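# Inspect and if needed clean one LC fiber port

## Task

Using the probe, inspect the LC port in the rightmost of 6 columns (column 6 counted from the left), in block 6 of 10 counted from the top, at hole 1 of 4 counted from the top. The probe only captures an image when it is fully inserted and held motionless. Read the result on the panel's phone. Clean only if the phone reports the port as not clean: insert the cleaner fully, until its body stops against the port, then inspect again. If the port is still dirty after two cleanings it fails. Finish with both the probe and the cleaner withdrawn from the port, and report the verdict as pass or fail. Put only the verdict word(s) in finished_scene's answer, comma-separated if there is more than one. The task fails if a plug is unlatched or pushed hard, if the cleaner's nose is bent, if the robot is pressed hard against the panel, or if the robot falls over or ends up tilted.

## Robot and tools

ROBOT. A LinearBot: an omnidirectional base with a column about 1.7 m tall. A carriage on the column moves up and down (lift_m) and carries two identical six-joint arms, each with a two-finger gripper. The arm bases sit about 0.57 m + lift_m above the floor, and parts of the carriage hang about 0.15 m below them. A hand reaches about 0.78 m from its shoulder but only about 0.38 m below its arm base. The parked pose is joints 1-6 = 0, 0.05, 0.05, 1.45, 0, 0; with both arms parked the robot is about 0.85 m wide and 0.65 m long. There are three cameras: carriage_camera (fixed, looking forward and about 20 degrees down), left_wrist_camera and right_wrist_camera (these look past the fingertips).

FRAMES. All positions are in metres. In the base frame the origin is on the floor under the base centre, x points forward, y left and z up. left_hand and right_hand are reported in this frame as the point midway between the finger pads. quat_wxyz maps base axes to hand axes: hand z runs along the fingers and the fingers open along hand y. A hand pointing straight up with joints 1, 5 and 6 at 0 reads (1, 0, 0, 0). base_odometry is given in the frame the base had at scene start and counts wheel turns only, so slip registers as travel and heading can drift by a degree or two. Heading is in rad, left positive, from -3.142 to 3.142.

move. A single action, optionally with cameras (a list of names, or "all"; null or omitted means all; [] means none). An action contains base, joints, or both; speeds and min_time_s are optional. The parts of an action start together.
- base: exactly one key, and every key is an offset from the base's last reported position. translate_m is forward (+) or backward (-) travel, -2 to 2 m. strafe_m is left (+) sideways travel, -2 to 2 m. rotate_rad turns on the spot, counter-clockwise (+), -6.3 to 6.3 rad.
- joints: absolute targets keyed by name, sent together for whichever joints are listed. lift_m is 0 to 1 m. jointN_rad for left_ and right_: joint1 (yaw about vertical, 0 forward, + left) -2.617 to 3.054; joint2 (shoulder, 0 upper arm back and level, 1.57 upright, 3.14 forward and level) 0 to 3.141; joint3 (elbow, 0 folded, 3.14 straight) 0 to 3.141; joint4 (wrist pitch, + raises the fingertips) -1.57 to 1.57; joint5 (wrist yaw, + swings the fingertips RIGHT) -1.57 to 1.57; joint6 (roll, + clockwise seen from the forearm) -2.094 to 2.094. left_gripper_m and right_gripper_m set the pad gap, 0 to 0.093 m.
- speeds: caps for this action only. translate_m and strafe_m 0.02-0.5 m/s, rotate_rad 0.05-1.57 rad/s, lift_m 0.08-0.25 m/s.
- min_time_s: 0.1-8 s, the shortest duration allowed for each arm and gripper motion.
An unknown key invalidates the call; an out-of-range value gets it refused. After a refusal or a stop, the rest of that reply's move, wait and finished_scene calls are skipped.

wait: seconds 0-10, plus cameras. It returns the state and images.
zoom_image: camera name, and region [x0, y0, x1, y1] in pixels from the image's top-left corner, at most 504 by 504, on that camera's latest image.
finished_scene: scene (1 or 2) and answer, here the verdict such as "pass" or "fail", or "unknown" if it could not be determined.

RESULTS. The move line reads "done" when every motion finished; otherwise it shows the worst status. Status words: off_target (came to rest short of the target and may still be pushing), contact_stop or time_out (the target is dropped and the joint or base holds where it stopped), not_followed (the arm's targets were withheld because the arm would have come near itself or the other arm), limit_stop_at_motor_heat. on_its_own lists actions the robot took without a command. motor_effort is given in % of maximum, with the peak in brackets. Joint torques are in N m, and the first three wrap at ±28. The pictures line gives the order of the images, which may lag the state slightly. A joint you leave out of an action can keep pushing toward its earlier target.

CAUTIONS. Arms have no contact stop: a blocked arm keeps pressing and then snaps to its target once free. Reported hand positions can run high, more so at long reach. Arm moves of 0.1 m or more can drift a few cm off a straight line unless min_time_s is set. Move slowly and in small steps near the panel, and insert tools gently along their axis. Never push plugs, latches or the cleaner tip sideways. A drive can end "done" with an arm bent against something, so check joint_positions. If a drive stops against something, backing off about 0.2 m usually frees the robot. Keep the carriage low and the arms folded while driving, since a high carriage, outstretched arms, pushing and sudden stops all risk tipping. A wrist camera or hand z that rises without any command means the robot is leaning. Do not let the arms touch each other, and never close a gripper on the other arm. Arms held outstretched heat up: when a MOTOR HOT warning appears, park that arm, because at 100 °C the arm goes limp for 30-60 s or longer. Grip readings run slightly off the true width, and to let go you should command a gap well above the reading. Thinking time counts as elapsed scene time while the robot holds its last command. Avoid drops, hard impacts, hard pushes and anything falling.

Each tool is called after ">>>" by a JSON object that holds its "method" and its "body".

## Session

>>> {"method": "wait", "body": {"seconds": 0.1}}

>>> {"method": "zoom_image", "body": {"camera": "carriage_camera", "region": [150, 50, 400, 300]}}

Scene clock: 0.10 s.
Joint torques (N m): left_arm=[0.27 -5.52 7.38 2.42 -0.17 0.07] | right_arm=[0.55 -4.23 7.58 2.14 0.03 0]
base_odometry: x=+0.000 y=+0.000 heading=+0.000
base_status: not commanded
joint_positions: lift_m=+0.024 left_joint1_rad=-0.576 left_joint2_rad=+1.222 left_joint3_rad=+0.842 left_joint4_rad=+0.543 left_joint5_rad=+0.198 left_joint6_rad=+0.000 left_gripper_m=+0.01661 right_joint1_rad=+0.517 right_joint2_rad=+1.196 right_joint3_rad=+0.788 right_joint4_rad=+0.416 right_joint5_rad=+0.519 right_joint6_rad=-0.024 right_gripper_m=+0.04773
joint_status: not commanded
motor_effort: lift_m=+28 drive_wheels=-2
left_hand: x=+0.5641 y=+0.0583 z=+0.9570 quat_wxyz=(+0.709, +0.255, +0.596, -0.277) (m; base frame)
right_hand: x=+0.6176 y=-0.1950 z=+0.9098 quat_wxyz=(+0.710, -0.006, +0.704, -0.008) (m; base frame)
wait: 0.10 s; no rest
pictures: carriage_camera, left_wrist_camera, right_wrist_camera
Images, in order (width x height): carriage_camera 504x504, left_wrist_camera 504x504, right_wrist_camera 504x504.

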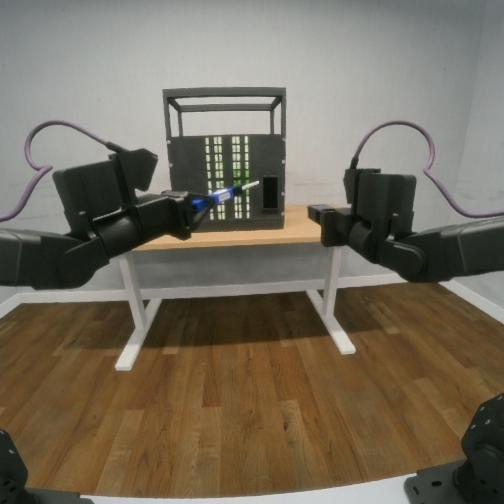

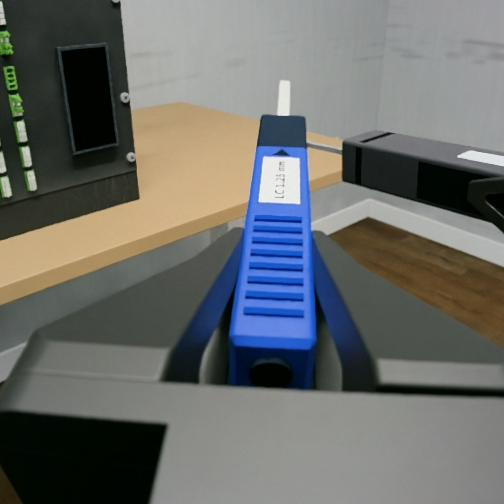

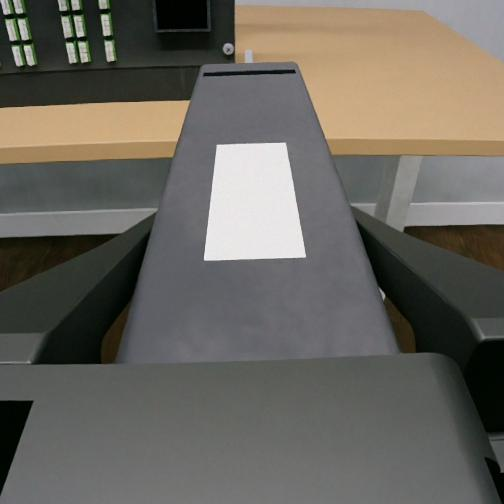

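Scaled by 2.016 from the camera's 504x504 image, which has a finer 720x720 frame.

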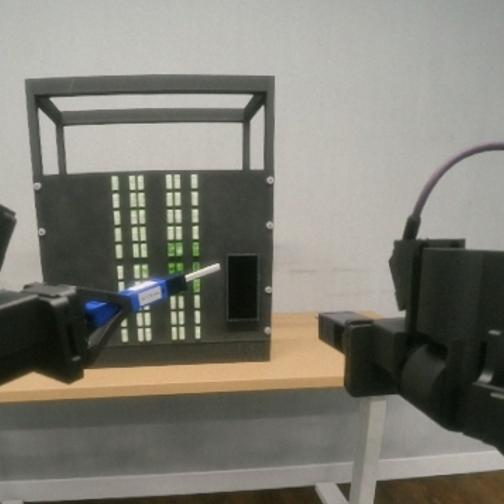

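>>> {"method": "move", "body": {"joints": {"left_joint1_rad":0.0,"left_joint5_rad":0.0,"left_joint4_rad":0.38}, "min_time_s": 3, "cameras": []}}

>>> {"method": "move", "body": {"joints": {"right_joint1_rad":-0.012,"right_joint5_rad":-0.02,"right_joint2_rad":1.138,"right_joint3_rad":0.84,"right_joint4_rad":0.41,"right_joint6_rad":0.0,"lift_m":0.0625}, "min_time_s": 3}}

>>> {"method": "zoom_image", "body": {"camera": "carriage_camera", "region": [150, 80, 350, 280]}}

Scene clock: 22.83 s.
Joint torques (N m): left_arm=[0.91 -5.61 7.46 2.42 -0.24 0.07] | right_arm=[0.54 -4.25 7.54 2.14 0.02 -0.01]
move: done
base_odometry: x=+0.000 y=+0.000 heading=+0.000
base_status: not commanded
joint_positions: lift_m=+0.024 left_joint1_rad=-0.008 left_joint2_rad=+1.222 left_joint3_rad=+0.842 left_joint4_rad=+0.386 left_joint5_rad=+0.010 left_joint6_rad=+0.000 left_gripper_m=+0.01661 right_joint1_rad=+0.517 right_joint2_rad=+1.196 right_joint3_rad=+0.788 right_joint4_rad=+0.415 right_joint5_rad=+0.519 right_joint6_rad=-0.024 right_gripper_m=+0.04773
joint_status: all done
motor_effort: lift_m=+28(31) drive_wheels=-2(3)
left_hand: x=+0.6573 y=+0.3110 z=+0.9190 quat_wxyz=(+0.710, +0.007, +0.705, -0.007) (m; base frame)
right_hand: x=+0.6176 y=-0.1950 z=+0.9095 quat_wxyz=(+0.709, -0.006, +0.705, -0.008) (m; base frame)
pictures: none
No camera images: "cameras" was empty.

Scene clock: 26.13 s.
Joint torques (N m): left_arm=[0.95 -5.59 7.45 2.56 -0.23 0.07] | right_arm=[-0.25 -7.16 11.44 2.28 -0.08 0.06]
move: off_target
base_odometry: x=+0.000 y=+0.000 heading=+0.000
base_status: not commanded
joint_positions: lift_m=+0.063 left_joint1_rad=-0.008 left_joint2_rad=+1.222 left_joint3_rad=+0.842 left_joint4_rad=+0.375 left_joint5_rad=+0.009 left_joint6_rad=+0.000 left_gripper_m=+0.01661 right_joint1_rad=-0.004 right_joint2_rad=+1.171 right_joint3_rad=+0.797 right_joint4_rad=+0.365 right_joint5_rad=-0.009 right_joint6_rad=-0.008 right_gripper_m=+0.04773
joint_status: right_joint4_rad off_target (ended at +0.365, target +0.410); the others done
motor_effort: lift_m=+30(37) drive_wheels=-2(2)
left_hand: x=+0.6573 y=+0.3112 z=+0.9542 quat_wxyz=(+0.706, +0.006, +0.709, -0.006) (m; base frame)
right_hand: x=+0.6450 y=-0.3162 z=+0.9495 quat_wxyz=(+0.704, -0.005, +0.710, -0.001) (m; base frame)
pictures: carriage_camera, left_wrist_camera, right_wrist_camera
Images, in order (width x height): carriage_camera 504x504, left_wrist_camera 504x504, right_wrist_camera 504x504.

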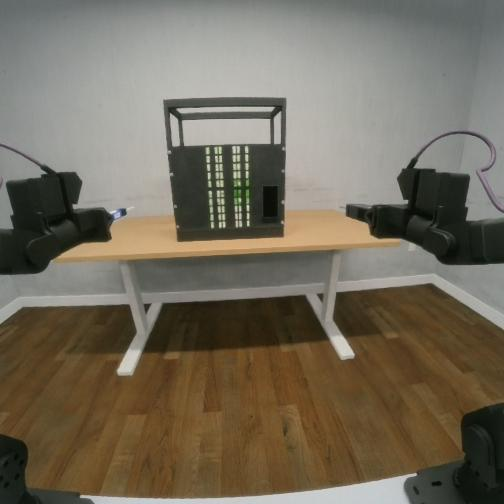

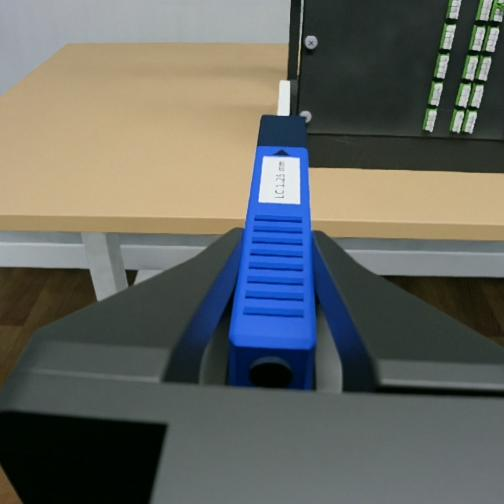

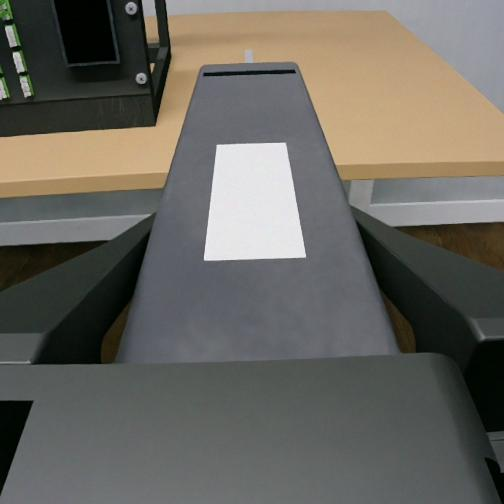

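Scaled by 2.520 from the camera's 504x504 image, which has a finer 720x720 frame.

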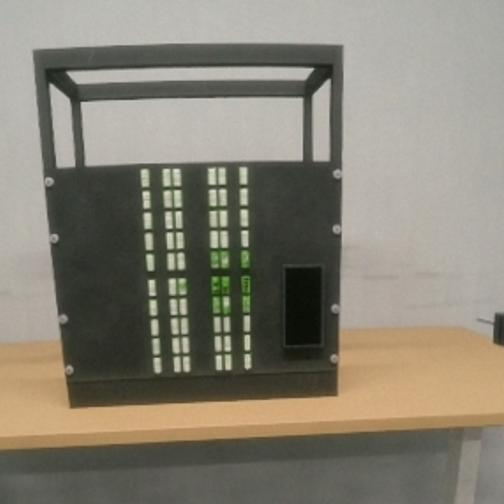

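>>> {"method": "move", "body": {"base": {"strafe_m":0.30}, "speeds": {"strafe_m":0.15}}}

Scene clock: 55.57 s.
Joint torques (N m): left_arm=[0.79 -5.57 7.46 2.55 -0.22 0.07] | right_arm=[-0.02 -7.2 11.4 2.3 -0.06 0.06]
move: done
base_odometry: x=+0.000 y=+0.300 heading=+0.000
base_status: done
joint_positions: lift_m=+0.063 left_joint1_rad=-0.007 left_joint2_rad=+1.222 left_joint3_rad=+0.842 left_joint4_rad=+0.375 left_joint5_rad=+0.007 left_joint6_rad=+0.000 left_gripper_m=+0.01661 right_joint1_rad=-0.006 right_joint2_rad=+1.171 right_joint3_rad=+0.797 right_joint4_rad=+0.361 right_joint5_rad=-0.014 right_joint6_rad=-0.007 right_gripper_m=+0.04773
joint_status: not commanded
motor_effort: lift_m=+26(31) drive_wheels=-4(11)
left_hand: x=+0.6573 y=+0.3122 z=+0.9542 quat_wxyz=(+0.706, +0.005, +0.709, -0.005) (m; base frame)
right_hand: x=+0.6450 y=-0.3164 z=+0.9485 quat_wxyz=(+0.702, -0.005, +0.712, +0.000) (m; base frame)
pictures: carriage_camera, left_wrist_camera, right_wrist_camera
Images, in order (width x height): carriage_camera 504x504, left_wrist_camera 504x504, right_wrist_camera 504x504.

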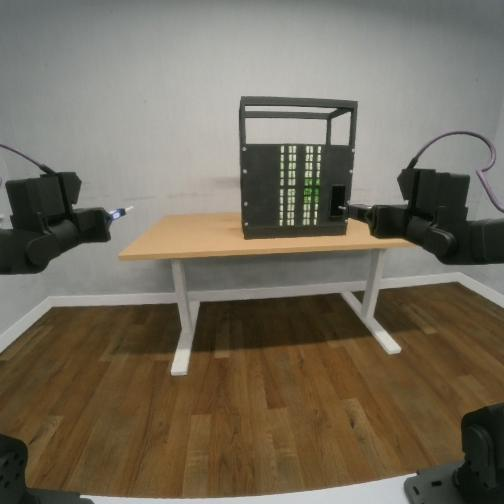

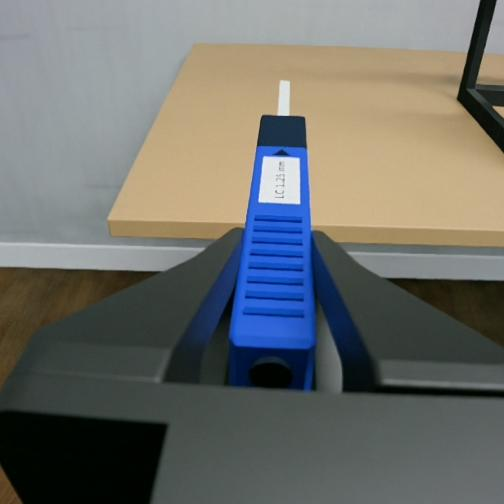

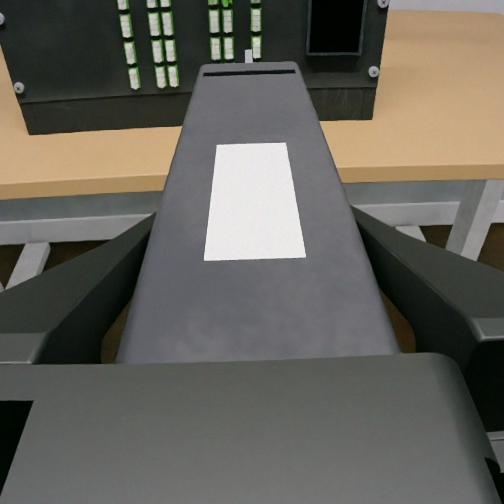

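>>> {"method": "move", "body": {"base": {"rotate_rad":0.018}, "joints": {"right_joint4_rad":0.41}, "speeds": {"rotate_rad":0.1}, "cameras": []}}

>>> {"method": "move", "body": {"base": {"translate_m":0.1}, "speeds": {"translate_m":0.1}}}

Scene clock: 99.00 s.
Joint torques (N m): left_arm=[0.65 -5.55 7.45 2.56 -0.21 0.07] | right_arm=[0.09 -6.93 11.51 2.32 -0.01 0.06]
move: off_target
base_odometry: x=+0.000 y=+0.300 heading=+0.018
base_status: done
joint_positions: lift_m=+0.063 left_joint1_rad=-0.005 left_joint2_rad=+1.222 left_joint3_rad=+0.842 left_joint4_rad=+0.375 left_joint5_rad=+0.006 left_joint6_rad=+0.000 left_gripper_m=+0.01661 right_joint1_rad=-0.007 right_joint2_rad=+1.169 right_joint3_rad=+0.797 right_joint4_rad=+0.360 right_joint5_rad=-0.017 right_joint6_rad=-0.007 right_gripper_m=+0.04773
joint_status: right_joint4_rad off_target (ended at +0.360, target +0.410)
motor_effort: lift_m=+28(31) drive_wheels=-7(8)
left_hand: x=+0.6573 y=+0.3131 z=+0.9541 quat_wxyz=(+0.705, +0.004, +0.709, -0.004) (m; base frame)
right_hand: x=+0.6445 y=-0.3163 z=+0.9491 quat_wxyz=(+0.703, -0.006, +0.711, +0.001) (m; base frame)
pictures: none
No camera images: "cameras" was empty.

Scene clock: 100.70 s.
Joint torques (N m): left_arm=[0.65 -5.59 7.46 2.56 -0.21 0.06] | right_arm=[0.06 -6.63 11.47 2.34 -0.02 0.06]
move: done
base_odometry: x=+0.100 y=+0.302 heading=+0.018
base_status: done
joint_positions: lift_m=+0.063 left_joint1_rad=-0.005 left_joint2_rad=+1.222 left_joint3_rad=+0.842 left_joint4_rad=+0.375 left_joint5_rad=+0.006 left_joint6_rad=+0.000 left_gripper_m=+0.01661 right_joint1_rad=-0.007 right_joint2_rad=+1.165 right_joint3_rad=+0.797 right_joint4_rad=+0.357 right_joint5_rad=-0.017 right_joint6_rad=-0.007 right_gripper_m=+0.04773
joint_status: not commanded
motor_effort: lift_m=+30(31) drive_wheels=-6(9)
left_hand: x=+0.6573 y=+0.3132 z=+0.9541 quat_wxyz=(+0.705, +0.004, +0.709, -0.004) (m; base frame)
right_hand: x=+0.6438 y=-0.3163 z=+0.9498 quat_wxyz=(+0.703, -0.006, +0.711, +0.001) (m; base frame)
pictures: carriage_camera, left_wrist_camera, right_wrist_camera
Images, in order (width x height): carriage_camera 504x504, left_wrist_camera 504x504, right_wrist_camera 504x504.

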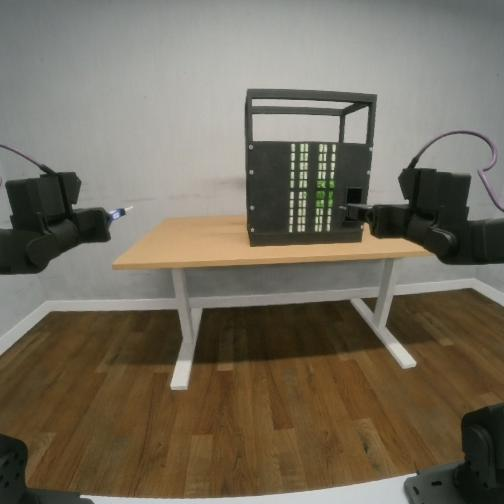

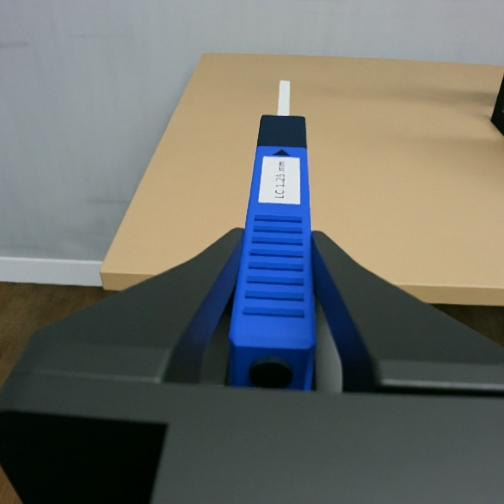

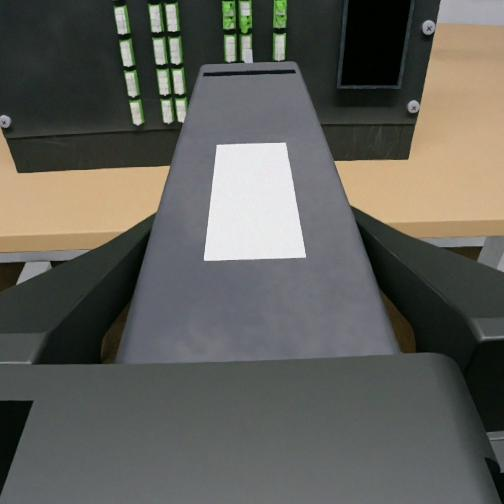

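>>> {"method": "move", "body": {"base": {"strafe_m":-0.025}, "speeds": {"strafe_m":0.1}, "cameras": []}}

>>> {"method": "move", "body": {"base": {"translate_m":0.05}, "joints": {"right_joint2_rad":1.13,"lift_m":0.064}, "speeds": {"translate_m":0.1}, "cameras": ["right_wrist_camera"]}}

>>> {"method": "zoom_image", "body": {"camera": "right_wrist_camera", "region": [200, 0, 300, 80]}}

Scene clock: 120.47 s.
Joint torques (N m): left_arm=[0.62 -5.59 7.46 2.55 -0.21 0.07] | right_arm=[0.24 -6.64 11.43 2.35 0 0.05]
move: done
base_odometry: x=+0.100 y=+0.277 heading=+0.018
base_status: done
joint_positions: lift_m=+0.063 left_joint1_rad=-0.005 left_joint2_rad=+1.222 left_joint3_rad=+0.842 left_joint4_rad=+0.375 left_joint5_rad=+0.005 left_joint6_rad=+0.000 left_gripper_m=+0.01661 right_joint1_rad=-0.009 right_joint2_rad=+1.165 right_joint3_rad=+0.797 right_joint4_rad=+0.357 right_joint5_rad=-0.018 right_joint6_rad=-0.007 right_gripper_m=+0.04773
joint_status: not commanded
motor_effort: lift_m=+26(31) drive_wheels=-6(8)
left_hand: x=+0.6573 y=+0.3135 z=+0.9541 quat_wxyz=(+0.705, +0.003, +0.709, -0.003) (m; base frame)
right_hand: x=+0.6438 y=-0.3170 z=+0.9498 quat_wxyz=(+0.703, -0.005, +0.711, +0.001) (m; base frame)
pictures: none
No camera images: "cameras" was empty.

Scene clock: 121.67 s.
Joint torques (N m): left_arm=[0.61 -5.57 7.47 2.57 -0.2 0.07] | right_arm=[0.21 -6.63 11.44 2.39 -0.01 0.06]
move: done
base_odometry: x=+0.150 y=+0.278 heading=+0.018
base_status: done
joint_positions: lift_m=+0.064 left_joint1_rad=-0.005 left_joint2_rad=+1.222 left_joint3_rad=+0.842 left_joint4_rad=+0.373 left_joint5_rad=+0.005 left_joint6_rad=+0.000 left_gripper_m=+0.01661 right_joint1_rad=-0.009 right_joint2_rad=+1.158 right_joint3_rad=+0.797 right_joint4_rad=+0.354 right_joint5_rad=-0.018 right_joint6_rad=-0.007 right_gripper_m=+0.04773
joint_status: all done
motor_effort: lift_m=+30(33) drive_wheels=-6(9)
left_hand: x=+0.6573 y=+0.3135 z=+0.9551 quat_wxyz=(+0.705, +0.003, +0.709, -0.003) (m; base frame)
right_hand: x=+0.6423 y=-0.3170 z=+0.9534 quat_wxyz=(+0.705, -0.005, +0.709, +0.001) (m; base frame)
pictures: right_wrist_camera
Images, in order (width x height): right_wrist_camera 504x504.

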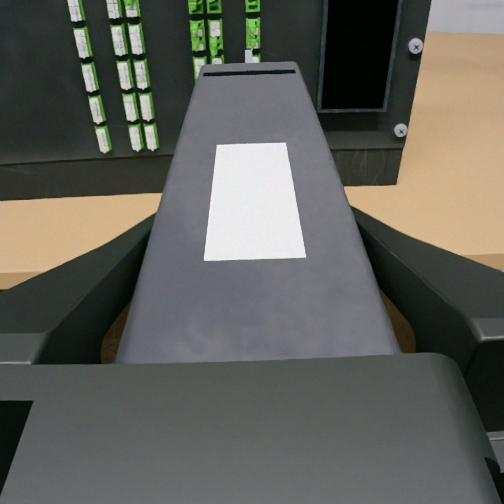

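Scaled by 5.040 from the camera's 504x504 image, which has a finer 720x720 frame.

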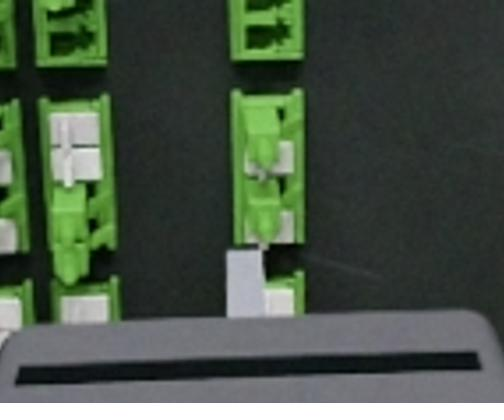

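>>> {"method": "move", "body": {"joints": {"right_joint4_rad":0.465,"lift_m":0.058}, "min_time_s": 1.5, "cameras": []}}

>>> {"method": "move", "body": {"base": {"translate_m":0.06}, "speeds": {"translate_m":0.1}, "cameras": ["right_wrist_camera"]}}

>>> {"method": "zoom_image", "body": {"camera": "right_wrist_camera", "region": [200, 0, 300, 80]}}

Scene clock: 147.93 s.
Joint torques (N m): left_arm=[0.59 -5.59 7.45 2.63 -0.19 0.07] | right_arm=[0.24 -6.54 10.92 2.55 -0.02 0.06]
move: off_target
base_odometry: x=+0.150 y=+0.278 heading=+0.018
base_status: not commanded
joint_positions: lift_m=+0.058 left_joint1_rad=-0.005 left_joint2_rad=+1.222 left_joint3_rad=+0.842 left_joint4_rad=+0.368 left_joint5_rad=+0.005 left_joint6_rad=+0.000 left_gripper_m=+0.01661 right_joint1_rad=-0.009 right_joint2_rad=+1.157 right_joint3_rad=+0.802 right_joint4_rad=+0.389 right_joint5_rad=-0.018 right_joint6_rad=-0.007 right_gripper_m=+0.04773
joint_status: right_joint4_rad off_target (ended at +0.389, target +0.465); the others done
motor_effort: lift_m=+28(32) drive_wheels=-6(6)
left_hand: x=+0.6573 y=+0.3135 z=+0.9480 quat_wxyz=(+0.703, +0.003, +0.711, -0.003) (m; base frame)
right_hand: x=+0.6420 y=-0.3170 z=+0.9591 quat_wxyz=(+0.719, -0.006, +0.695, +0.001) (m; base frame)
pictures: none
No camera images: "cameras" was empty.

Scene clock: 149.30 s.
Joint torques (N m): left_arm=[0.59 -5.61 7.46 2.63 -0.2 0.07] | right_arm=[0.24 -6.53 10.93 2.49 -0.02 0.06]
move: done
base_odometry: x=+0.210 y=+0.279 heading=+0.017
base_status: done
joint_positions: lift_m=+0.058 left_joint1_rad=-0.005 left_joint2_rad=+1.222 left_joint3_rad=+0.842 left_joint4_rad=+0.368 left_joint5_rad=+0.005 left_joint6_rad=+0.000 left_gripper_m=+0.01661 right_joint1_rad=-0.009 right_joint2_rad=+1.157 right_joint3_rad=+0.802 right_joint4_rad=+0.396 right_joint5_rad=-0.018 right_joint6_rad=-0.007 right_gripper_m=+0.04773
joint_status: not commanded
motor_effort: lift_m=+30(32) drive_wheels=-5(11)
left_hand: x=+0.6573 y=+0.3135 z=+0.9480 quat_wxyz=(+0.703, +0.003, +0.711, -0.003) (m; base frame)
right_hand: x=+0.6420 y=-0.3170 z=+0.9608 quat_wxyz=(+0.721, -0.006, +0.692, +0.000) (m; base frame)
pictures: right_wrist_camera
Images, in order (width x height): right_wrist_camera 504x504.

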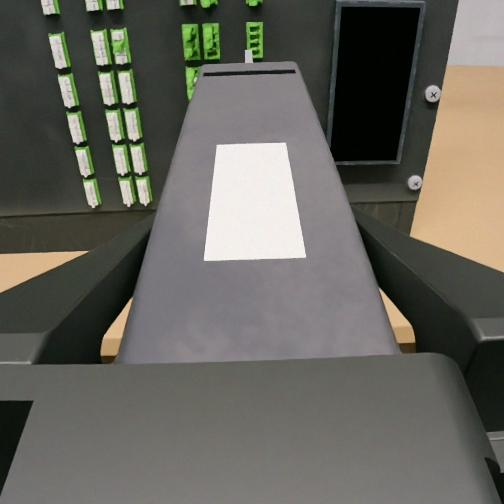

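Scaled by 5.040 from the camera's 504x504 image, which has a finer 720x720 frame.

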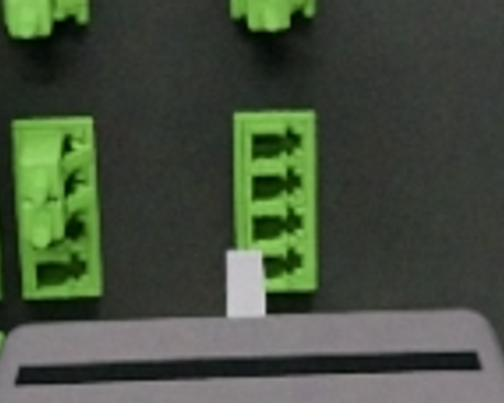

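>>> {"method": "move", "body": {"base": {"translate_m":0.04}, "joints": {"right_joint1_rad":-0.023}, "speeds": {"translate_m":0.06}, "cameras": []}}

>>> {"method": "wait", "body": {"seconds": 0.5, "cameras": ["right_wrist_camera"]}}

>>> {"method": "zoom_image", "body": {"camera": "right_wrist_camera", "region": [210, 20, 280, 70]}}

Scene clock: 170.90 s.
Joint torques (N m): left_arm=[0.59 -5.6 7.46 2.63 -0.19 0.07] | right_arm=[-0.2 -6.43 10.96 2.47 -0.01 0.05]
move: done
base_odometry: x=+0.250 y=+0.279 heading=+0.017
base_status: done
joint_positions: lift_m=+0.058 left_joint1_rad=-0.005 left_joint2_rad=+1.222 left_joint3_rad=+0.842 left_joint4_rad=+0.368 left_joint5_rad=+0.005 left_joint6_rad=+0.000 left_gripper_m=+0.01661 right_joint1_rad=-0.015 right_joint2_rad=+1.156 right_joint3_rad=+0.802 right_joint4_rad=+0.397 right_joint5_rad=-0.018 right_joint6_rad=-0.007 right_gripper_m=+0.04773
joint_status: all done
motor_effort: lift_m=+29(32) drive_wheels=+2(12)
left_hand: x=+0.6573 y=+0.3135 z=+0.9480 quat_wxyz=(+0.703, +0.003, +0.711, -0.003) (m; base frame)
right_hand: x=+0.6418 y=-0.3195 z=+0.9613 quat_wxyz=(+0.722, -0.004, +0.692, -0.002) (m; base frame)
pictures: none
No camera images: "cameras" was empty.

Scene clock: 171.40 s.
Joint torques (N m): left_arm=[0.61 -5.55 7.47 2.63 -0.19 0.06] | right_arm=[-0.21 -6.45 10.95 2.48 -0.01 0.06]
base_odometry: x=+0.250 y=+0.279 heading=+0.017
base_status: done
joint_positions: lift_m=+0.058 left_joint1_rad=-0.005 left_joint2_rad=+1.222 left_joint3_rad=+0.842 left_joint4_rad=+0.368 left_joint5_rad=+0.005 left_joint6_rad=+0.000 left_gripper_m=+0.01661 right_joint1_rad=-0.015 right_joint2_rad=+1.156 right_joint3_rad=+0.802 right_joint4_rad=+0.397 right_joint5_rad=-0.018 right_joint6_rad=-0.007 right_gripper_m=+0.04773
joint_status: all done
motor_effort: lift_m=+28(32) drive_wheels=+2(12)
left_hand: x=+0.6573 y=+0.3135 z=+0.9480 quat_wxyz=(+0.703, +0.003, +0.711, -0.003) (m; base frame)
right_hand: x=+0.6418 y=-0.3195 z=+0.9613 quat_wxyz=(+0.722, -0.004, +0.692, -0.002) (m; base frame)
wait: 0.50 s; at rest by 0.27 s
pictures: right_wrist_camera
Images, in order (width x height): right_wrist_camera 504x504.

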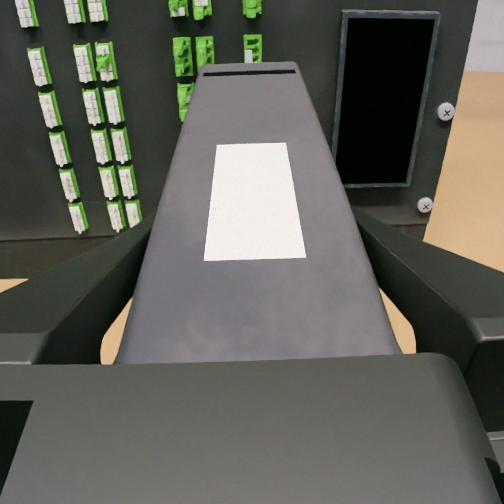

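Scaled by 7.200 from the camera's 504x504 image, which has a finer 720x720 frame.

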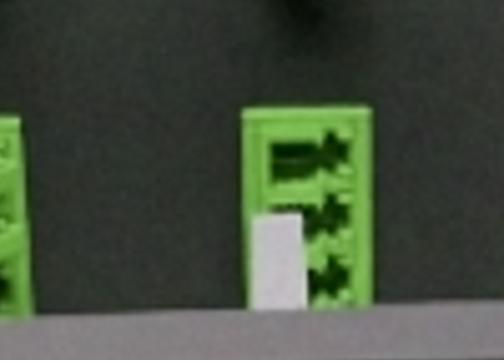

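>>> {"method": "move", "body": {"base": {"translate_m":0.012}, "joints": {"right_joint1_rad":-0.026}, "speeds": {"translate_m":0.03}, "cameras": []}}

>>> {"method": "wait", "body": {"seconds": 0.5, "cameras": ["right_wrist_camera"]}}

>>> {"method": "zoom_image", "body": {"camera": "right_wrist_camera", "region": [210, 20, 280, 70]}}

Scene clock: 188.40 s.
Joint torques (N m): left_arm=[0.59 -5.6 7.46 2.63 -0.19 0.07] | right_arm=[-0.23 -6.42 10.97 2.42 -0.02 0.05]
move: done
base_odometry: x=+0.262 y=+0.279 heading=+0.016
base_status: done
joint_positions: lift_m=+0.058 left_joint1_rad=-0.005 left_joint2_rad=+1.222 left_joint3_rad=+0.842 left_joint4_rad=+0.369 left_joint5_rad=+0.005 left_joint6_rad=+0.000 left_gripper_m=+0.01661 right_joint1_rad=-0.018 right_joint2_rad=+1.156 right_joint3_rad=+0.802 right_joint4_rad=+0.401 right_joint5_rad=-0.018 right_joint6_rad=-0.007 right_gripper_m=+0.04773
joint_status: all done
motor_effort: lift_m=+32(32) drive_wheels=+1(11)
left_hand: x=+0.6573 y=+0.3135 z=+0.9481 quat_wxyz=(+0.703, +0.003, +0.711, -0.003) (m; base frame)
right_hand: x=+0.6417 y=-0.3206 z=+0.9624 quat_wxyz=(+0.724, -0.003, +0.690, -0.003) (m; base frame)
pictures: none
No camera images: "cameras" was empty.

Scene clock: 188.90 s.
Joint torques (N m): left_arm=[0.64 -5.6 7.46 2.62 -0.19 0.07] | right_arm=[-0.21 -6.45 10.93 2.43 -0.01 0.05]
base_odometry: x=+0.262 y=+0.279 heading=+0.016
base_status: done
joint_positions: lift_m=+0.058 left_joint1_rad=-0.005 left_joint2_rad=+1.222 left_joint3_rad=+0.842 left_joint4_rad=+0.369 left_joint5_rad=+0.005 left_joint6_rad=+0.000 left_gripper_m=+0.01661 right_joint1_rad=-0.018 right_joint2_rad=+1.156 right_joint3_rad=+0.802 right_joint4_rad=+0.401 right_joint5_rad=-0.018 right_joint6_rad=-0.007 right_gripper_m=+0.04773
joint_status: all done
motor_effort: lift_m=+31(32) drive_wheels=+1(11)
left_hand: x=+0.6573 y=+0.3135 z=+0.9481 quat_wxyz=(+0.703, +0.003, +0.711, -0.003) (m; base frame)
right_hand: x=+0.6417 y=-0.3206 z=+0.9624 quat_wxyz=(+0.724, -0.003, +0.690, -0.003) (m; base frame)
wait: 0.50 s; at rest by 0.27 s
pictures: right_wrist_camera
Images, in order (width x height): right_wrist_camera 504x504.

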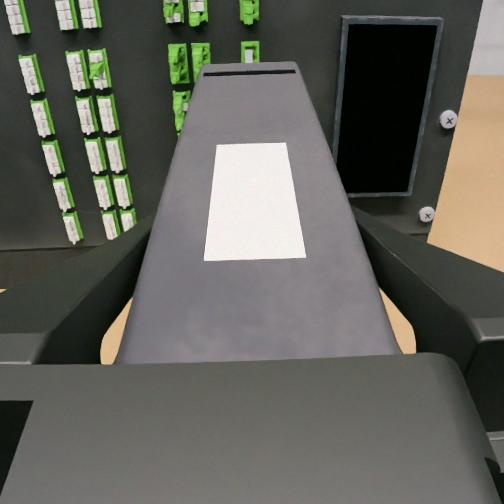

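Scaled by 7.200 from the camera's 504x504 image, which has a finer 720x720 frame.

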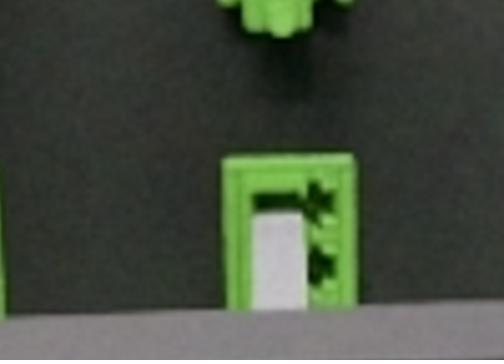

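>>> {"method": "move", "body": {"base": {"translate_m":0.006}, "joints": {"lift_m":0.0562}, "speeds": {"translate_m":0.02}, "cameras": []}}

>>> {"method": "wait", "body": {"seconds": 0.5, "cameras": ["right_wrist_camera"]}}

>>> {"method": "zoom_image", "body": {"camera": "right_wrist_camera", "region": [210, 20, 280, 70]}}

Scene clock: 201.70 s.
Joint torques (N m): left_arm=[0.62 -5.55 7.46 2.64 -0.19 0.07] | right_arm=[-0.21 -6.24 10.88 2.41 0 0.06]
move: done
base_odometry: x=+0.268 y=+0.279 heading=+0.016
base_status: done
joint_positions: lift_m=+0.056 left_joint1_rad=-0.005 left_joint2_rad=+1.222 left_joint3_rad=+0.842 left_joint4_rad=+0.367 left_joint5_rad=+0.005 left_joint6_rad=+0.000 left_gripper_m=+0.01661 right_joint1_rad=-0.018 right_joint2_rad=+1.154 right_joint3_rad=+0.802 right_joint4_rad=+0.403 right_joint5_rad=-0.018 right_joint6_rad=-0.007 right_gripper_m=+0.04773
joint_status: all done
motor_effort: lift_m=+27(31) drive_wheels=+2(10)
left_hand: x=+0.6573 y=+0.3135 z=+0.9461 quat_wxyz=(+0.703, +0.003, +0.711, -0.003) (m; base frame)
right_hand: x=+0.6413 y=-0.3206 z=+0.9618 quat_wxyz=(+0.725, -0.003, +0.689, -0.003) (m; base frame)
pictures: none
No camera images: "cameras" was empty.

Scene clock: 202.20 s.
Joint torques (N m): left_arm=[0.61 -5.57 7.47 2.63 -0.19 0.07] | right_arm=[-0.2 -6.19 10.97 2.42 -0.01 0.06]
base_odometry: x=+0.268 y=+0.279 heading=+0.016
base_status: done
joint_positions: lift_m=+0.056 left_joint1_rad=-0.005 left_joint2_rad=+1.222 left_joint3_rad=+0.842 left_joint4_rad=+0.367 left_joint5_rad=+0.005 left_joint6_rad=+0.000 left_gripper_m=+0.01661 right_joint1_rad=-0.018 right_joint2_rad=+1.154 right_joint3_rad=+0.802 right_joint4_rad=+0.403 right_joint5_rad=-0.018 right_joint6_rad=-0.007 right_gripper_m=+0.04773
joint_status: all done
motor_effort: lift_m=+27(31) drive_wheels=+1(10)
left_hand: x=+0.6573 y=+0.3135 z=+0.9461 quat_wxyz=(+0.703, +0.003, +0.711, -0.003) (m; base frame)
right_hand: x=+0.6413 y=-0.3206 z=+0.9618 quat_wxyz=(+0.725, -0.003, +0.689, -0.003) (m; base frame)
wait: 0.50 s; at rest by 0.27 s
pictures: right_wrist_camera
Images, in order (width x height): right_wrist_camera 504x504.

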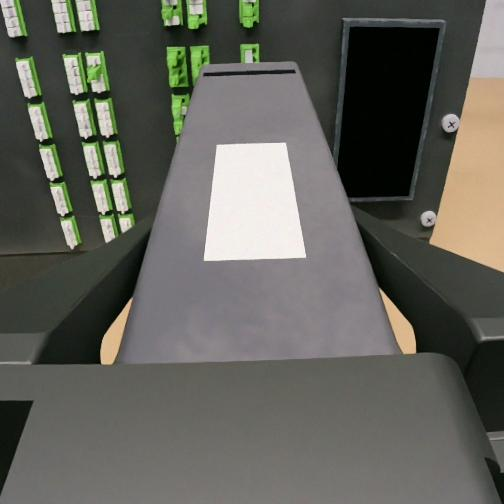

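Scaled by 7.200 from the camera's 504x504 image, which has a finer 720x720 frame.

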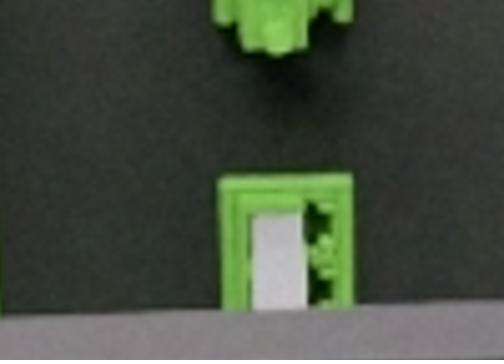

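>>> {"method": "move", "body": {"joints": {"right_joint5_rad":-0.0285,"lift_m":0.0548}, "cameras": []}}

>>> {"method": "wait", "body": {"seconds": 0.5, "cameras": ["right_wrist_camera"]}}

>>> {"method": "zoom_image", "body": {"camera": "right_wrist_camera", "region": [210, 20, 280, 70]}}

Scene clock: 211.90 s.
Joint torques (N m): left_arm=[0.61 -5.65 7.41 2.64 -0.2 0.06] | right_arm=[-0.2 -6.24 10.88 2.42 -0.08 0.06]
move: done
base_odometry: x=+0.268 y=+0.279 heading=+0.016
base_status: not commanded
joint_positions: lift_m=+0.055 left_joint1_rad=-0.005 left_joint2_rad=+1.222 left_joint3_rad=+0.842 left_joint4_rad=+0.367 left_joint5_rad=+0.005 left_joint6_rad=+0.000 left_gripper_m=+0.01661 right_joint1_rad=-0.018 right_joint2_rad=+1.154 right_joint3_rad=+0.803 right_joint4_rad=+0.403 right_joint5_rad=-0.019 right_joint6_rad=-0.007 right_gripper_m=+0.04773
joint_status: all done
motor_effort: lift_m=+29(29) drive_wheels=+1(5)
left_hand: x=+0.6573 y=+0.3135 z=+0.9447 quat_wxyz=(+0.703, +0.003, +0.711, -0.003) (m; base frame)
right_hand: x=+0.6413 y=-0.3204 z=+0.9610 quat_wxyz=(+0.725, -0.003, +0.688, -0.002) (m; base frame)
pictures: none
No camera images: "cameras" was empty.

Scene clock: 212.40 s.
Joint torques (N m): left_arm=[0.59 -5.63 7.49 2.64 -0.19 0.07] | right_arm=[-0.2 -6.24 10.88 2.4 -0.09 0.06]
base_odometry: x=+0.268 y=+0.279 heading=+0.016
base_status: not commanded
joint_positions: lift_m=+0.055 left_joint1_rad=-0.005 left_joint2_rad=+1.222 left_joint3_rad=+0.842 left_joint4_rad=+0.367 left_joint5_rad=+0.005 left_joint6_rad=+0.000 left_gripper_m=+0.01661 right_joint1_rad=-0.018 right_joint2_rad=+1.154 right_joint3_rad=+0.803 right_joint4_rad=+0.403 right_joint5_rad=-0.019 right_joint6_rad=-0.007 right_gripper_m=+0.04773
joint_status: all done
motor_effort: lift_m=+26(29) drive_wheels=+1(5)
left_hand: x=+0.6573 y=+0.3135 z=+0.9447 quat_wxyz=(+0.703, +0.003, +0.711, -0.003) (m; base frame)
right_hand: x=+0.6413 y=-0.3203 z=+0.9610 quat_wxyz=(+0.725, -0.003, +0.688, -0.002) (m; base frame)
wait: 0.50 s; at rest by 0.27 s
pictures: right_wrist_camera
Images, in order (width x height): right_wrist_camera 504x504.

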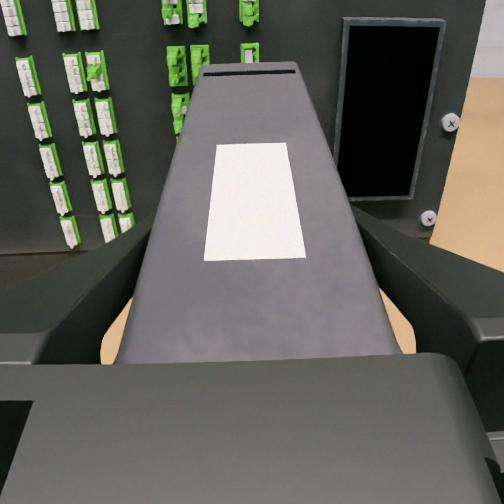

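Scaled by 7.200 from the camera's 504x504 image, which has a finer 720x720 frame.

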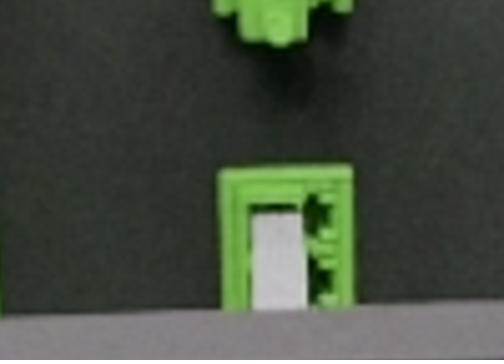

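>>> {"method": "move", "body": {"base": {"translate_m":0.004}, "joints": {"right_joint5_rad":-0.0305}, "speeds": {"translate_m":0.02}, "cameras": []}}

>>> {"method": "wait", "body": {"seconds": 0.5, "cameras": ["right_wrist_camera"]}}

>>> {"method": "zoom_image", "body": {"camera": "right_wrist_camera", "region": [210, 20, 280, 70]}}

Scene clock: 222.57 s.
Joint torques (N m): left_arm=[0.61 -5.63 7.46 2.64 -0.19 0.07] | right_arm=[-0.23 -6.28 10.89 2.4 -0.09 0.06]
move: done
base_odometry: x=+0.272 y=+0.279 heading=+0.016
base_status: done
joint_positions: lift_m=+0.055 left_joint1_rad=-0.005 left_joint2_rad=+1.222 left_joint3_rad=+0.842 left_joint4_rad=+0.368 left_joint5_rad=+0.005 left_joint6_rad=+0.000 left_gripper_m=+0.01661 right_joint1_rad=-0.018 right_joint2_rad=+1.154 right_joint3_rad=+0.803 right_joint4_rad=+0.403 right_joint5_rad=-0.021 right_joint6_rad=-0.007 right_gripper_m=+0.04773
joint_status: all done
motor_effort: lift_m=+28(30) drive_wheels=-6(10)
left_hand: x=+0.6573 y=+0.3135 z=+0.9448 quat_wxyz=(+0.703, +0.003, +0.711, -0.003) (m; base frame)
right_hand: x=+0.6413 y=-0.3200 z=+0.9610 quat_wxyz=(+0.725, -0.004, +0.688, -0.002) (m; base frame)
pictures: none
No camera images: "cameras" was empty.

Scene clock: 223.07 s.
Joint torques (N m): left_arm=[0.59 -5.64 7.47 2.64 -0.2 0.07] | right_arm=[-0.2 -6.22 10.86 2.41 -0.09 0.06]
base_odometry: x=+0.272 y=+0.279 heading=+0.016
base_status: done
joint_positions: lift_m=+0.055 left_joint1_rad=-0.005 left_joint2_rad=+1.222 left_joint3_rad=+0.842 left_joint4_rad=+0.368 left_joint5_rad=+0.005 left_joint6_rad=+0.000 left_gripper_m=+0.01661 right_joint1_rad=-0.018 right_joint2_rad=+1.154 right_joint3_rad=+0.803 right_joint4_rad=+0.403 right_joint5_rad=-0.021 right_joint6_rad=-0.007 right_gripper_m=+0.04773
joint_status: all done
motor_effort: lift_m=+25(30) drive_wheels=-5(10)
left_hand: x=+0.6573 y=+0.3135 z=+0.9448 quat_wxyz=(+0.703, +0.003, +0.711, -0.003) (m; base frame)
right_hand: x=+0.6413 y=-0.3200 z=+0.9610 quat_wxyz=(+0.725, -0.004, +0.688, -0.002) (m; base frame)
wait: 0.50 s; at rest by 0.27 s
pictures: right_wrist_camera
Images, in order (width x height): right_wrist_camera 504x504.

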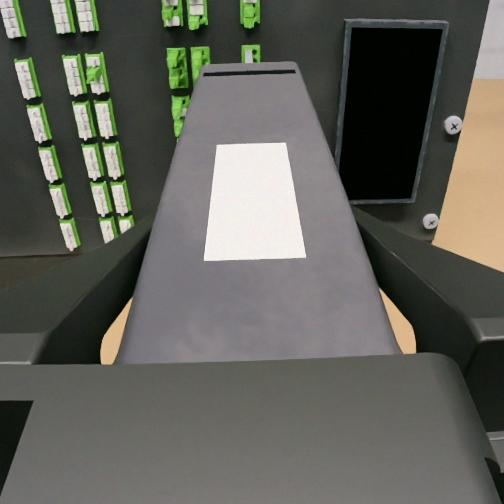

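Scaled by 7.200 from the camera's 504x504 image, which has a finer 720x720 frame.

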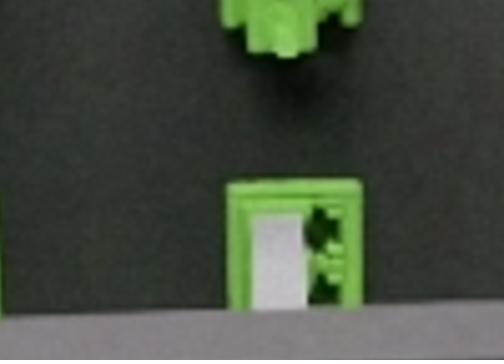

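>>> {"method": "move", "body": {"base": {"translate_m":0.003}, "joints": {"lift_m":0.0536}, "speeds": {"translate_m":0.02}, "cameras": []}}

>>> {"method": "wait", "body": {"seconds": 0.5, "cameras": ["right_wrist_camera"]}}

>>> {"method": "zoom_image", "body": {"camera": "right_wrist_camera", "region": [210, 20, 280, 70]}}

Scene clock: 233.33 s.
Joint torques (N m): left_arm=[0.59 -5.68 7.41 2.64 -0.21 0.07] | right_arm=[-0.18 -5.04 10.81 2.51 -0.08 0.05]
move: done
base_odometry: x=+0.275 y=+0.279 heading=+0.015
base_status: done
joint_positions: lift_m=+0.054 left_joint1_rad=-0.005 left_joint2_rad=+1.222 left_joint3_rad=+0.842 left_joint4_rad=+0.367 left_joint5_rad=+0.005 left_joint6_rad=+0.000 left_gripper_m=+0.01661 right_joint1_rad=-0.018 right_joint2_rad=+1.142 right_joint3_rad=+0.803 right_joint4_rad=+0.393 right_joint5_rad=-0.022 right_joint6_rad=-0.007 right_gripper_m=+0.04773
joint_status: all done
motor_effort: lift_m=+26(30) drive_wheels=+1(10)
left_hand: x=+0.6573 y=+0.3135 z=+0.9435 quat_wxyz=(+0.703, +0.003, +0.711, -0.003) (m; base frame)
right_hand: x=+0.6387 y=-0.3199 z=+0.9618 quat_wxyz=(+0.726, -0.004, +0.688, -0.001) (m; base frame)
pictures: none
No camera images: "cameras" was empty.

Scene clock: 233.83 s.
Joint torques (N m): left_arm=[0.61 -5.6 7.45 2.64 -0.19 0.07] | right_arm=[-0.2 -5 10.88 2.5 -0.08 0.06]
base_odometry: x=+0.275 y=+0.279 heading=+0.015
base_status: done
joint_positions: lift_m=+0.054 left_joint1_rad=-0.005 left_joint2_rad=+1.222 left_joint3_rad=+0.842 left_joint4_rad=+0.367 left_joint5_rad=+0.005 left_joint6_rad=+0.000 left_gripper_m=+0.01661 right_joint1_rad=-0.018 right_joint2_rad=+1.142 right_joint3_rad=+0.803 right_joint4_rad=+0.393 right_joint5_rad=-0.022 right_joint6_rad=-0.007 right_gripper_m=+0.04773
joint_status: all done
motor_effort: lift_m=+27(30) drive_wheels=+1(10)
left_hand: x=+0.6573 y=+0.3135 z=+0.9435 quat_wxyz=(+0.703, +0.003, +0.711, -0.003) (m; base frame)
right_hand: x=+0.6387 y=-0.3199 z=+0.9618 quat_wxyz=(+0.726, -0.004, +0.688, -0.001) (m; base frame)
wait: 0.50 s; at rest by 0.27 s
pictures: right_wrist_camera
Images, in order (width x height): right_wrist_camera 504x504.

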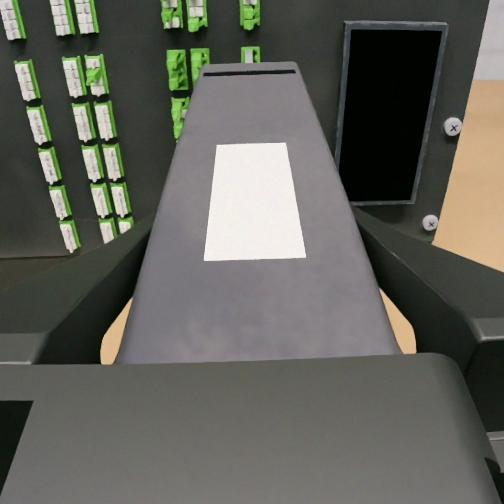

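Scaled by 7.200 from the camera's 504x504 image, which has a finer 720x720 frame.

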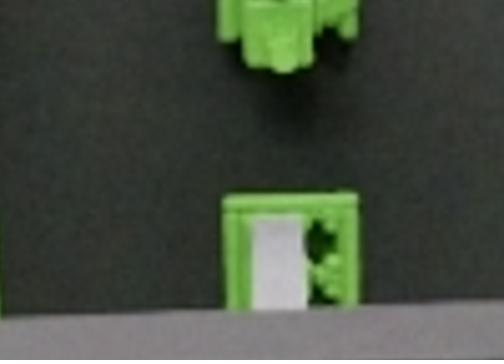

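>>> {"method": "move", "body": {"base": {"translate_m":-0.007}, "joints": {"lift_m":0.0518}, "speeds": {"translate_m":0.02}, "cameras": []}}

>>> {"method": "wait", "body": {"seconds": 0.5, "cameras": ["right_wrist_camera"]}}

>>> {"method": "zoom_image", "body": {"camera": "right_wrist_camera", "region": [210, 20, 280, 70]}}

Scene clock: 246.43 s.
Joint torques (N m): left_arm=[0.62 -5.75 7.47 2.65 -0.19 0.07] | right_arm=[-0.21 -5.09 10.81 2.4 -0.08 0.06]
move: done
base_odometry: x=+0.268 y=+0.279 heading=+0.015
base_status: done
joint_positions: lift_m=+0.052 left_joint1_rad=-0.005 left_joint2_rad=+1.223 left_joint3_rad=+0.842 left_joint4_rad=+0.366 left_joint5_rad=+0.005 left_joint6_rad=+0.000 left_gripper_m=+0.01661 right_joint1_rad=-0.018 right_joint2_rad=+1.142 right_joint3_rad=+0.803 right_joint4_rad=+0.402 right_joint5_rad=-0.022 right_joint6_rad=-0.007 right_gripper_m=+0.04773
joint_status: all done
motor_effort: lift_m=+28(31) drive_wheels=-3(11)
left_hand: x=+0.6576 y=+0.3135 z=+0.9408 quat_wxyz=(+0.702, +0.003, +0.712, -0.003) (m; base frame)
right_hand: x=+0.6386 y=-0.3199 z=+0.9624 quat_wxyz=(+0.729, -0.004, +0.685, -0.002) (m; base frame)
pictures: none
No camera images: "cameras" was empty.

Scene clock: 246.93 s.
Joint torques (N m): left_arm=[0.62 -5.74 7.46 2.65 -0.2 0.07] | right_arm=[-0.21 -5.07 10.78 2.4 -0.07 0.05]
base_odometry: x=+0.268 y=+0.279 heading=+0.015
base_status: done
joint_positions: lift_m=+0.052 left_joint1_rad=-0.005 left_joint2_rad=+1.223 left_joint3_rad=+0.842 left_joint4_rad=+0.366 left_joint5_rad=+0.005 left_joint6_rad=+0.000 left_gripper_m=+0.01661 right_joint1_rad=-0.018 right_joint2_rad=+1.142 right_joint3_rad=+0.803 right_joint4_rad=+0.402 right_joint5_rad=-0.022 right_joint6_rad=-0.007 right_gripper_m=+0.04773
joint_status: all done
motor_effort: lift_m=+28(31) drive_wheels=+0(11)
left_hand: x=+0.6576 y=+0.3135 z=+0.9408 quat_wxyz=(+0.702, +0.003, +0.712, -0.003) (m; base frame)
right_hand: x=+0.6386 y=-0.3199 z=+0.9625 quat_wxyz=(+0.729, -0.004, +0.684, -0.002) (m; base frame)
wait: 0.50 s; at rest by 0.27 s
pictures: right_wrist_camera
Images, in order (width x height): right_wrist_camera 504x504.

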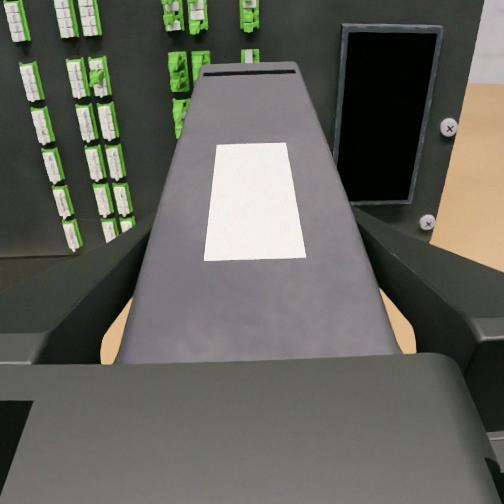

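Scaled by 7.200 from the camera's 504x504 image, which has a finer 720x720 frame.

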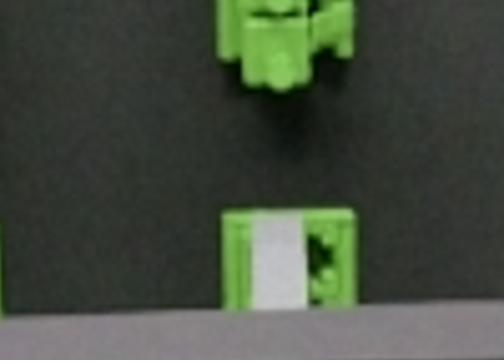

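>>> {"method": "move", "body": {"joints": {"right_joint4_rad":0.448}, "cameras": []}}

>>> {"method": "wait", "body": {"seconds": 1, "cameras": ["right_wrist_camera"]}}

>>> {"method": "zoom_image", "body": {"camera": "right_wrist_camera", "region": [210, 20, 280, 70]}}

Scene clock: 258.23 s.
Joint torques (N m): left_arm=[0.59 -5.76 7.45 2.65 -0.19 0.07] | right_arm=[-0.21 -5.09 10.86 2.29 -0.08 0.06]
move: off_target
base_odometry: x=+0.268 y=+0.279 heading=+0.015
base_status: not commanded
joint_positions: lift_m=+0.052 left_joint1_rad=-0.005 left_joint2_rad=+1.223 left_joint3_rad=+0.842 left_joint4_rad=+0.366 left_joint5_rad=+0.005 left_joint6_rad=+0.000 left_gripper_m=+0.01661 right_joint1_rad=-0.018 right_joint2_rad=+1.142 right_joint3_rad=+0.803 right_joint4_rad=+0.401 right_joint5_rad=-0.022 right_joint6_rad=-0.007 right_gripper_m=+0.04773
joint_status: right_joint4_rad off_target (ended at +0.401, target +0.448)
motor_effort: lift_m=+30(30) drive_wheels=+0(1)
left_hand: x=+0.6576 y=+0.3135 z=+0.9408 quat_wxyz=(+0.702, +0.003, +0.712, -0.003) (m; base frame)
right_hand: x=+0.6386 y=-0.3199 z=+0.9621 quat_wxyz=(+0.729, -0.004, +0.685, -0.002) (m; base frame)
pictures: none
No camera images: "cameras" was empty.

Scene clock: 259.23 s.
Joint torques (N m): left_arm=[0.59 -5.74 7.45 2.65 -0.19 0.07] | right_arm=[-0.18 -5.11 10.84 2.29 -0.08 0.06]
base_odometry: x=+0.268 y=+0.279 heading=+0.015
base_status: not commanded
joint_positions: lift_m=+0.052 left_joint1_rad=-0.005 left_joint2_rad=+1.223 left_joint3_rad=+0.842 left_joint4_rad=+0.366 left_joint5_rad=+0.005 left_joint6_rad=+0.000 left_gripper_m=+0.01661 right_joint1_rad=-0.018 right_joint2_rad=+1.142 right_joint3_rad=+0.803 right_joint4_rad=+0.400 right_joint5_rad=-0.022 right_joint6_rad=-0.007 right_gripper_m=+0.04773
joint_status: right_joint4_rad off_target (ended at +0.401, target +0.448)
motor_effort: lift_m=+31(30) drive_wheels=-1(1)
left_hand: x=+0.6576 y=+0.3135 z=+0.9408 quat_wxyz=(+0.702, +0.003, +0.712, -0.003) (m; base frame)
right_hand: x=+0.6386 y=-0.3199 z=+0.9620 quat_wxyz=(+0.728, -0.004, +0.685, -0.002) (m; base frame)
wait: 1.00 s; at rest by 0.27 s
pictures: right_wrist_camera
Images, in order (width x height): right_wrist_camera 504x504.

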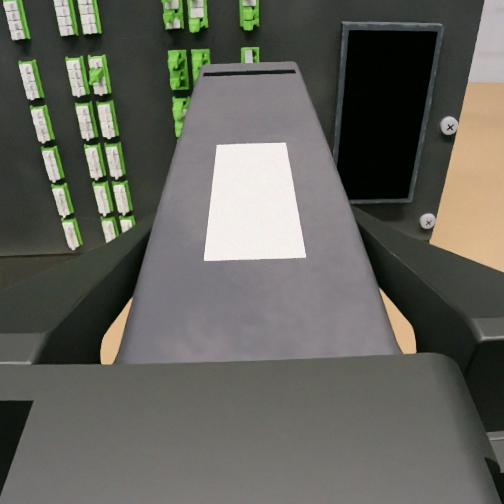

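Scaled by 7.200 from the camera's 504x504 image, which has a finer 720x720 frame.

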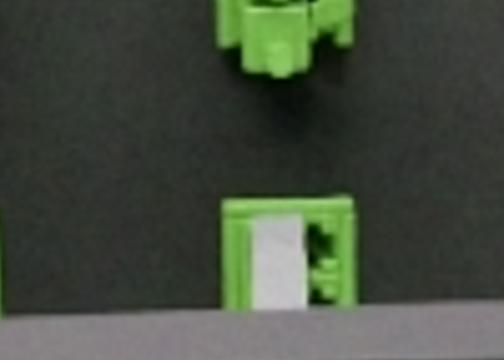

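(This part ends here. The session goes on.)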